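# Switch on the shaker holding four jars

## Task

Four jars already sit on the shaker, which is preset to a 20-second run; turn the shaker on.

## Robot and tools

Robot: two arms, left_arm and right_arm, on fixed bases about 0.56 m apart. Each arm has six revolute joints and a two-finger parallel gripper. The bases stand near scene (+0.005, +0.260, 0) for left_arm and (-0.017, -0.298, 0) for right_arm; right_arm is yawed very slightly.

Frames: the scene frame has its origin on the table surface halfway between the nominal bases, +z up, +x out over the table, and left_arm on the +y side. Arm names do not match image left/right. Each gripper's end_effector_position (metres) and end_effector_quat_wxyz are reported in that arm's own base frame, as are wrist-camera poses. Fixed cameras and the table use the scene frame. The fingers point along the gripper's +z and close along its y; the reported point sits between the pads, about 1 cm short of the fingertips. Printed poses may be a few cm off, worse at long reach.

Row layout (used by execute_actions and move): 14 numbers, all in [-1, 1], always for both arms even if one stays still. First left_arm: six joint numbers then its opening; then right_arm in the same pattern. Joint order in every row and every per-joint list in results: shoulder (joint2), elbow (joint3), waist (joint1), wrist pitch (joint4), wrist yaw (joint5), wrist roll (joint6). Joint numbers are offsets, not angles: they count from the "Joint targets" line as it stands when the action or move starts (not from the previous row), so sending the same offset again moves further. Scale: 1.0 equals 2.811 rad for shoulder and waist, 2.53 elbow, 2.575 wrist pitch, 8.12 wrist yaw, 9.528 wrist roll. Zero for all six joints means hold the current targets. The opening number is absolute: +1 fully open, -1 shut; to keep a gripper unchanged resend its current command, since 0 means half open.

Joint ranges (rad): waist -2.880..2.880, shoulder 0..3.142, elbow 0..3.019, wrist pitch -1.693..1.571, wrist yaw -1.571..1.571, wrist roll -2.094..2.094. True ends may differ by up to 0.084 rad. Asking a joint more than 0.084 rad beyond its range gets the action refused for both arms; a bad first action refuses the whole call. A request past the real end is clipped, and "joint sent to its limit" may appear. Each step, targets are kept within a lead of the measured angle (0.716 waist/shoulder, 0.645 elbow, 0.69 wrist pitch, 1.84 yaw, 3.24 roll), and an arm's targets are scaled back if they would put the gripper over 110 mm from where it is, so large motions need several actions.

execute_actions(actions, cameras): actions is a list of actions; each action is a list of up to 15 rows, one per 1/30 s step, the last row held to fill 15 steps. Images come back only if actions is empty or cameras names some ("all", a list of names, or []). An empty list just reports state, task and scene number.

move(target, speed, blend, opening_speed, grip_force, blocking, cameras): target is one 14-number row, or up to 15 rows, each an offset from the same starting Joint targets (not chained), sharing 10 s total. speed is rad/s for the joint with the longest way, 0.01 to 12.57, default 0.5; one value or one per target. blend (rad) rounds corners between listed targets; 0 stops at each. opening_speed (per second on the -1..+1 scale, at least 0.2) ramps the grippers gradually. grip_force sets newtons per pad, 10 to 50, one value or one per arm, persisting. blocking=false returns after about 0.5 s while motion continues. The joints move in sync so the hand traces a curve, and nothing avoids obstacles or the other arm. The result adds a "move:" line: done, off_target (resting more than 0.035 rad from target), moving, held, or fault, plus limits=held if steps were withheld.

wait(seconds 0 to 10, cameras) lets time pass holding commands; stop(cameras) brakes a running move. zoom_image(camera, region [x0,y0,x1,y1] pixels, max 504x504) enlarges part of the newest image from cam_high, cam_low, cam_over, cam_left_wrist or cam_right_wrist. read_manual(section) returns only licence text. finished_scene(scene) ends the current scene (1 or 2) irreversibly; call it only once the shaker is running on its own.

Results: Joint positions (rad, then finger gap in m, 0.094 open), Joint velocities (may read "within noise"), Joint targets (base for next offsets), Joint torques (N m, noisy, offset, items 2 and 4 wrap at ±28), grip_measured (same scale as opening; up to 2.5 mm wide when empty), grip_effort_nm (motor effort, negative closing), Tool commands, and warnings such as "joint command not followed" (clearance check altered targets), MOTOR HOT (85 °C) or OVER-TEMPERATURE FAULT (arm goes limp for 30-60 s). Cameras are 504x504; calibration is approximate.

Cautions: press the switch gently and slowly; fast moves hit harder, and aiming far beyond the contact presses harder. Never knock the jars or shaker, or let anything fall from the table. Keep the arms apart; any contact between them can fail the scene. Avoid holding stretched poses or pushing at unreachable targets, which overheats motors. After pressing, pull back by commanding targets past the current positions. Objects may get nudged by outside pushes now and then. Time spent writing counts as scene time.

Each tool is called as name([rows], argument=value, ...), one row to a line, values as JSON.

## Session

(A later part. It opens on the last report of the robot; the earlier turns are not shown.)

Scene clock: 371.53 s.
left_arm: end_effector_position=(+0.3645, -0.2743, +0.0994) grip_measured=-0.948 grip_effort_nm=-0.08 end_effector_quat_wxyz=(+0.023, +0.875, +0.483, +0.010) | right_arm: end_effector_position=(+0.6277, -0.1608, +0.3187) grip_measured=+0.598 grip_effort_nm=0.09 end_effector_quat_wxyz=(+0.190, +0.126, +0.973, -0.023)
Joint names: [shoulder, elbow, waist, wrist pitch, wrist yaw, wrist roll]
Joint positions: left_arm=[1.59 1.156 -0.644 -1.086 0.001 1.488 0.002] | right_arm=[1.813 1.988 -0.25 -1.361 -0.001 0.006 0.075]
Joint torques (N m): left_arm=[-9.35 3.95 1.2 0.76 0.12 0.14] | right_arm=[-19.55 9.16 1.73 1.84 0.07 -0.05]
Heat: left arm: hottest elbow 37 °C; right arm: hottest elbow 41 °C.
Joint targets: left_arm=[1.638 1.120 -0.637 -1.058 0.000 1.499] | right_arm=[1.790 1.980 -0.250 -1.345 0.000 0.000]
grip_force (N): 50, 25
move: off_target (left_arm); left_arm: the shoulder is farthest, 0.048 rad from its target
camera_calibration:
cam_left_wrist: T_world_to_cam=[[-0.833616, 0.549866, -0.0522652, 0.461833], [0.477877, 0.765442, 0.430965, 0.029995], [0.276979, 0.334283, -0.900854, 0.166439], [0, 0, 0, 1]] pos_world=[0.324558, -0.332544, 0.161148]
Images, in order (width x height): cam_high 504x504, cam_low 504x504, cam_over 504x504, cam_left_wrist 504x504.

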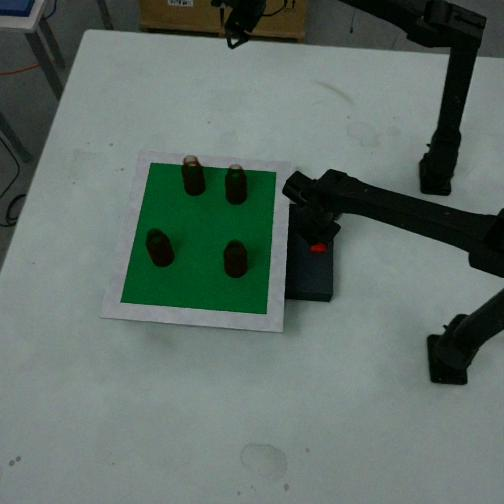

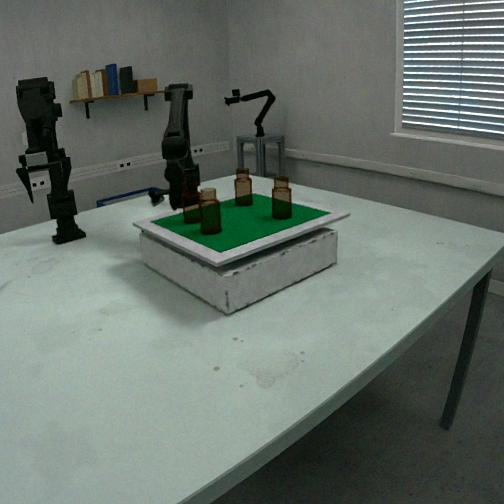

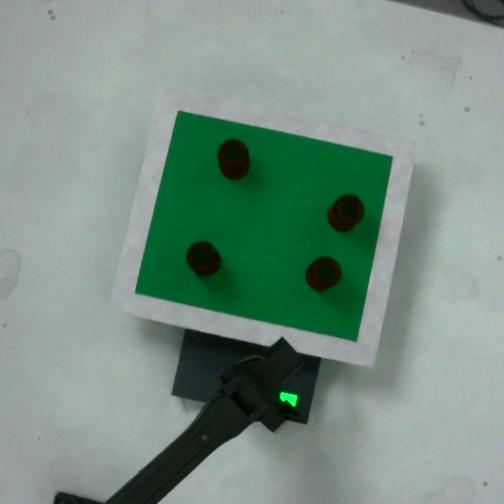

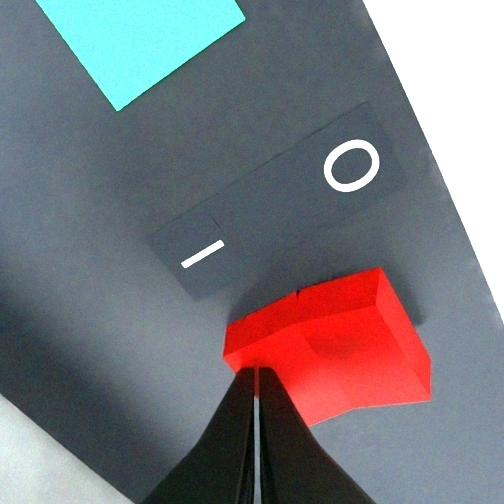

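move(target=[-0.0384, 0.0711, 0, -0.0940, 0, 0, -0.95, 0, 0, 0, 0, 0, 0, 0.6], speed=0.3, cameras=["cam_low", "cam_over", "cam_left_wrist"])

Scene clock: 381.23 s.
left_arm: end_effector_position=(+0.3553, -0.2674, +0.1612) grip_measured=-0.948 grip_effort_nm=-0.07 end_effector_quat_wxyz=(+0.005, +0.875, +0.483, +0.002) | right_arm: end_effector_position=(+0.6277, -0.1608, +0.3187) grip_measured=+0.598 grip_effort_nm=0.09 end_effector_quat_wxyz=(+0.190, +0.126, +0.973, -0.023)
Joint names: [shoulder, elbow, waist, wrist pitch, wrist yaw, wrist roll]
Joint positions: left_arm=[1.53 1.258 -0.644 -1.289 0.001 1.489 0.002] | right_arm=[1.813 1.988 -0.25 -1.361 -0.001 0.006 0.075]
Joint torques (N m): left_arm=[-12.57 9.95 1.14 -0.76 0.12 0.13] | right_arm=[-19.66 9.14 1.79 1.84 0.07 -0.05]
Heat: left arm: hottest elbow 37 °C; right arm: hottest elbow 41 °C.
Joint targets: left_arm=[1.530 1.300 -0.637 -1.300 0.000 1.499] | right_arm=[1.790 1.980 -0.250 -1.345 0.000 0.000]
grip_force (N): 50, 25
move: off_target (left_arm); left_arm: the elbow is farthest, 0.042 rad from its target
camera_calibration:
cam_left_wrist: T_world_to_cam=[[-0.83444, 0.550979, -0.0114763, 0.447617], [0.492309, 0.754621, 0.433796, -0.00592498], [0.247673, 0.356327, -0.900938, 0.238551], [0, 0, 0, 1]] pos_world=[0.317344, -0.327159, 0.222627]
Images, in order (width x height): cam_low 504x504, cam_over 504x504, cam_left_wrist 504x504.

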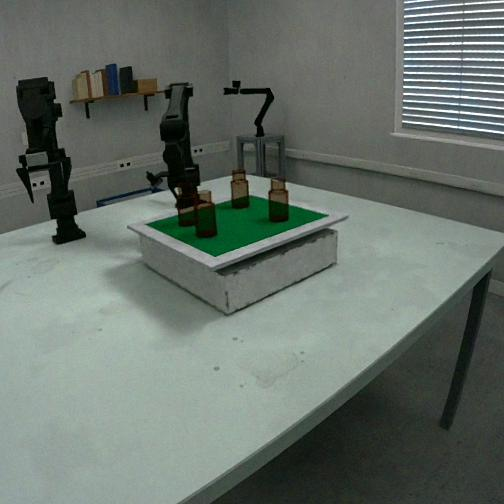

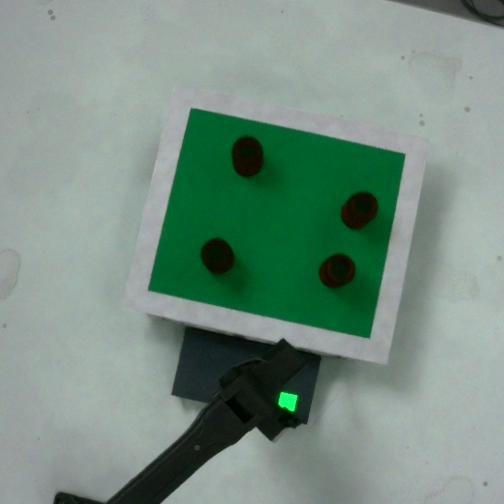

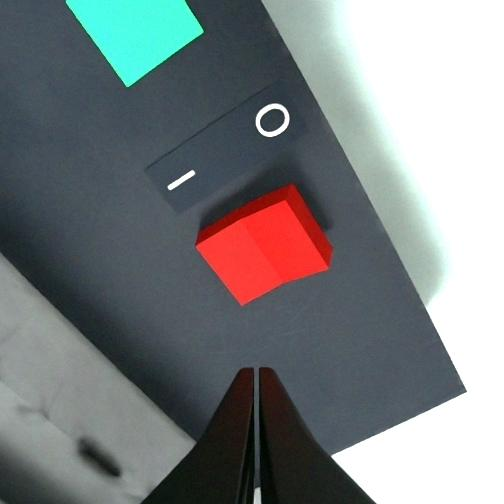

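wait(seconds=8, cameras=["cam_low", "cam_over", "cam_left_wrist"])

Scene clock: 392.23 s.
left_arm: end_effector_position=(+0.3553, -0.2674, +0.1612) grip_measured=-0.948 grip_effort_nm=-0.08 end_effector_quat_wxyz=(+0.005, +0.875, +0.483, +0.002) | right_arm: end_effector_position=(+0.6277, -0.1608, +0.3187) grip_measured=+0.598 grip_effort_nm=0.09 end_effector_quat_wxyz=(+0.190, +0.126, +0.973, -0.023)
Joint names: [shoulder, elbow, waist, wrist pitch, wrist yaw, wrist roll]
Joint positions: left_arm=[1.53 1.258 -0.644 -1.289 0.001 1.489 0.002] | right_arm=[1.813 1.988 -0.25 -1.361 -0.001 0.006 0.075]
Joint torques (N m): left_arm=[-12.4 9.81 1.55 -0.72 0.12 0.15] | right_arm=[-19.55 9.16 1.9 1.84 0.07 -0.05]
Heat: left arm: hottest elbow 38 °C; right arm: hottest elbow 41 °C.
Joint targets: left_arm=[1.530 1.300 -0.637 -1.300 0.000 1.499] | right_arm=[1.790 1.980 -0.250 -1.345 0.000 0.000]
Tool commands: left_gripper/opening=-0.95 right_gripper/opening=+0.6
grip_force (N): 50, 25
wait: 8.00 s; at rest from the start
camera_calibration:
cam_left_wrist: T_world_to_cam=[[-0.83444, 0.550979, -0.0114763, 0.447617], [0.492309, 0.754621, 0.433796, -0.00592498], [0.247673, 0.356327, -0.900938, 0.238551], [0, 0, 0, 1]] pos_world=[0.317344, -0.327159, 0.222627]
Images, in order (width x height): cam_low 504x504, cam_over 504x504, cam_left_wrist 504x504.

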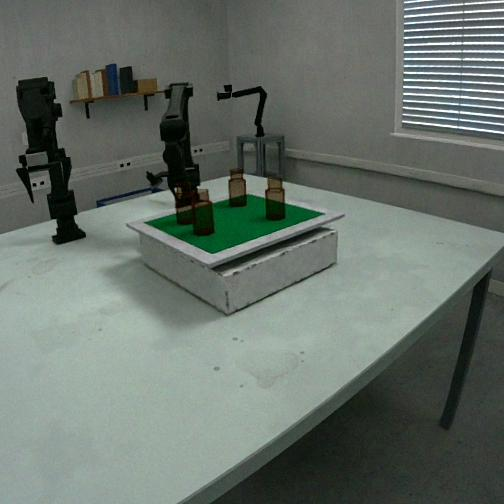

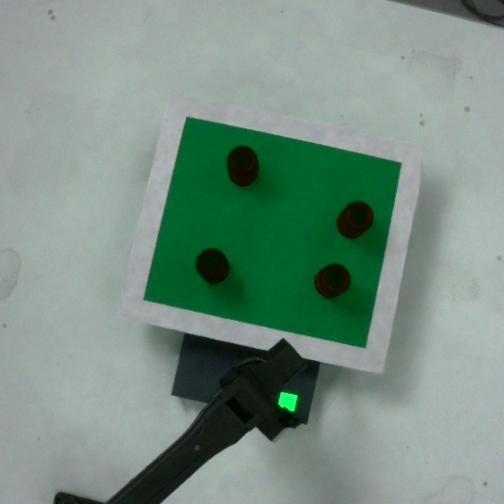

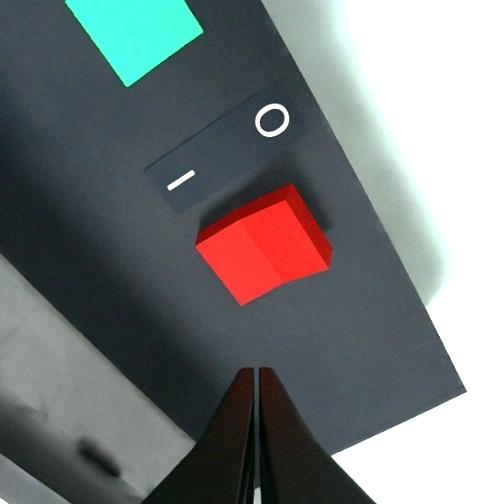

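wait(seconds=2.5, cameras=["cam_low", "cam_over", "cam_left_wrist"])

Scene clock: 396.07 s.
left_arm: end_effector_position=(+0.3553, -0.2674, +0.1612) grip_measured=-0.948 grip_effort_nm=-0.08 end_effector_quat_wxyz=(+0.005, +0.875, +0.483, +0.002) | right_arm: end_effector_position=(+0.6277, -0.1608, +0.3187) grip_measured=+0.598 grip_effort_nm=0.09 end_effector_quat_wxyz=(+0.190, +0.126, +0.973, -0.023)
Joint names: [shoulder, elbow, waist, wrist pitch, wrist yaw, wrist roll]
Joint positions: left_arm=[1.53 1.258 -0.644 -1.289 0.001 1.489 0.002] | right_arm=[1.813 1.988 -0.25 -1.361 -0.001 0.006 0.075]
Joint torques (N m): left_arm=[-12.51 9.8 1.26 -0.76 0.11 0.13] | right_arm=[-19.55 9.14 1.79 1.84 0.06 -0.05]
Heat: left arm: hottest elbow 38 °C; right arm: hottest elbow 41 °C.
Joint targets: left_arm=[1.530 1.300 -0.637 -1.300 0.000 1.499] | right_arm=[1.790 1.980 -0.250 -1.345 0.000 0.000]
Tool commands: left_gripper/opening=-0.95 right_gripper/opening=+0.6
grip_force (N): 50, 25
wait: 2.50 s; at rest from the start
camera_calibration:
cam_left_wrist: T_world_to_cam=[[-0.83444, 0.550979, -0.0114763, 0.447617], [0.492309, 0.754621, 0.433796, -0.00592498], [0.247673, 0.356327, -0.900938, 0.238551], [0, 0, 0, 1]] pos_world=[0.317344, -0.327159, 0.222627]
Images, in order (width x height): cam_low 504x504, cam_over 504x504, cam_left_wrist 504x504.

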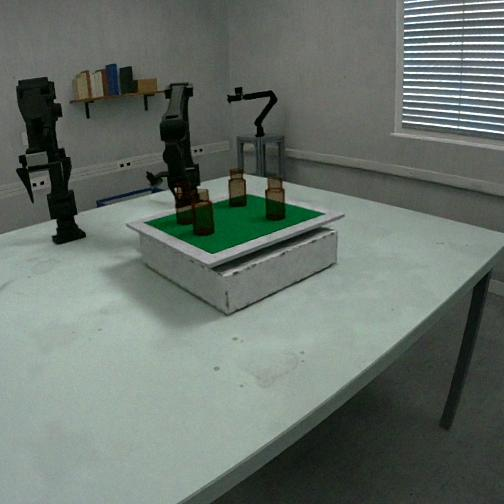

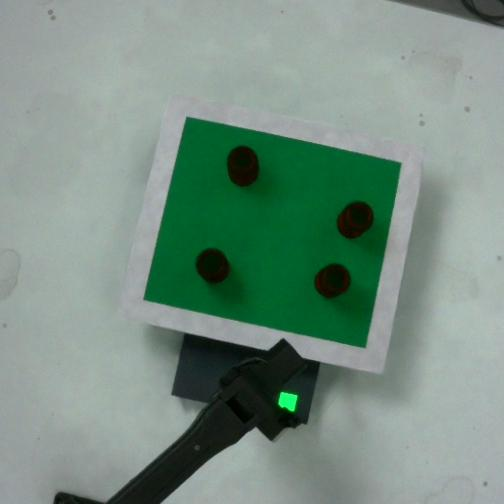

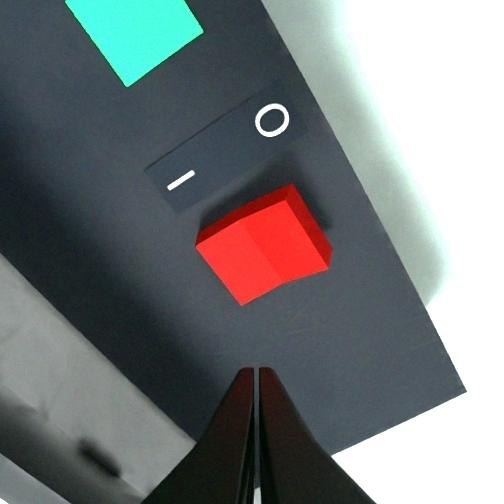

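finished_scene(scene=1)

The scene is finished: the task was done.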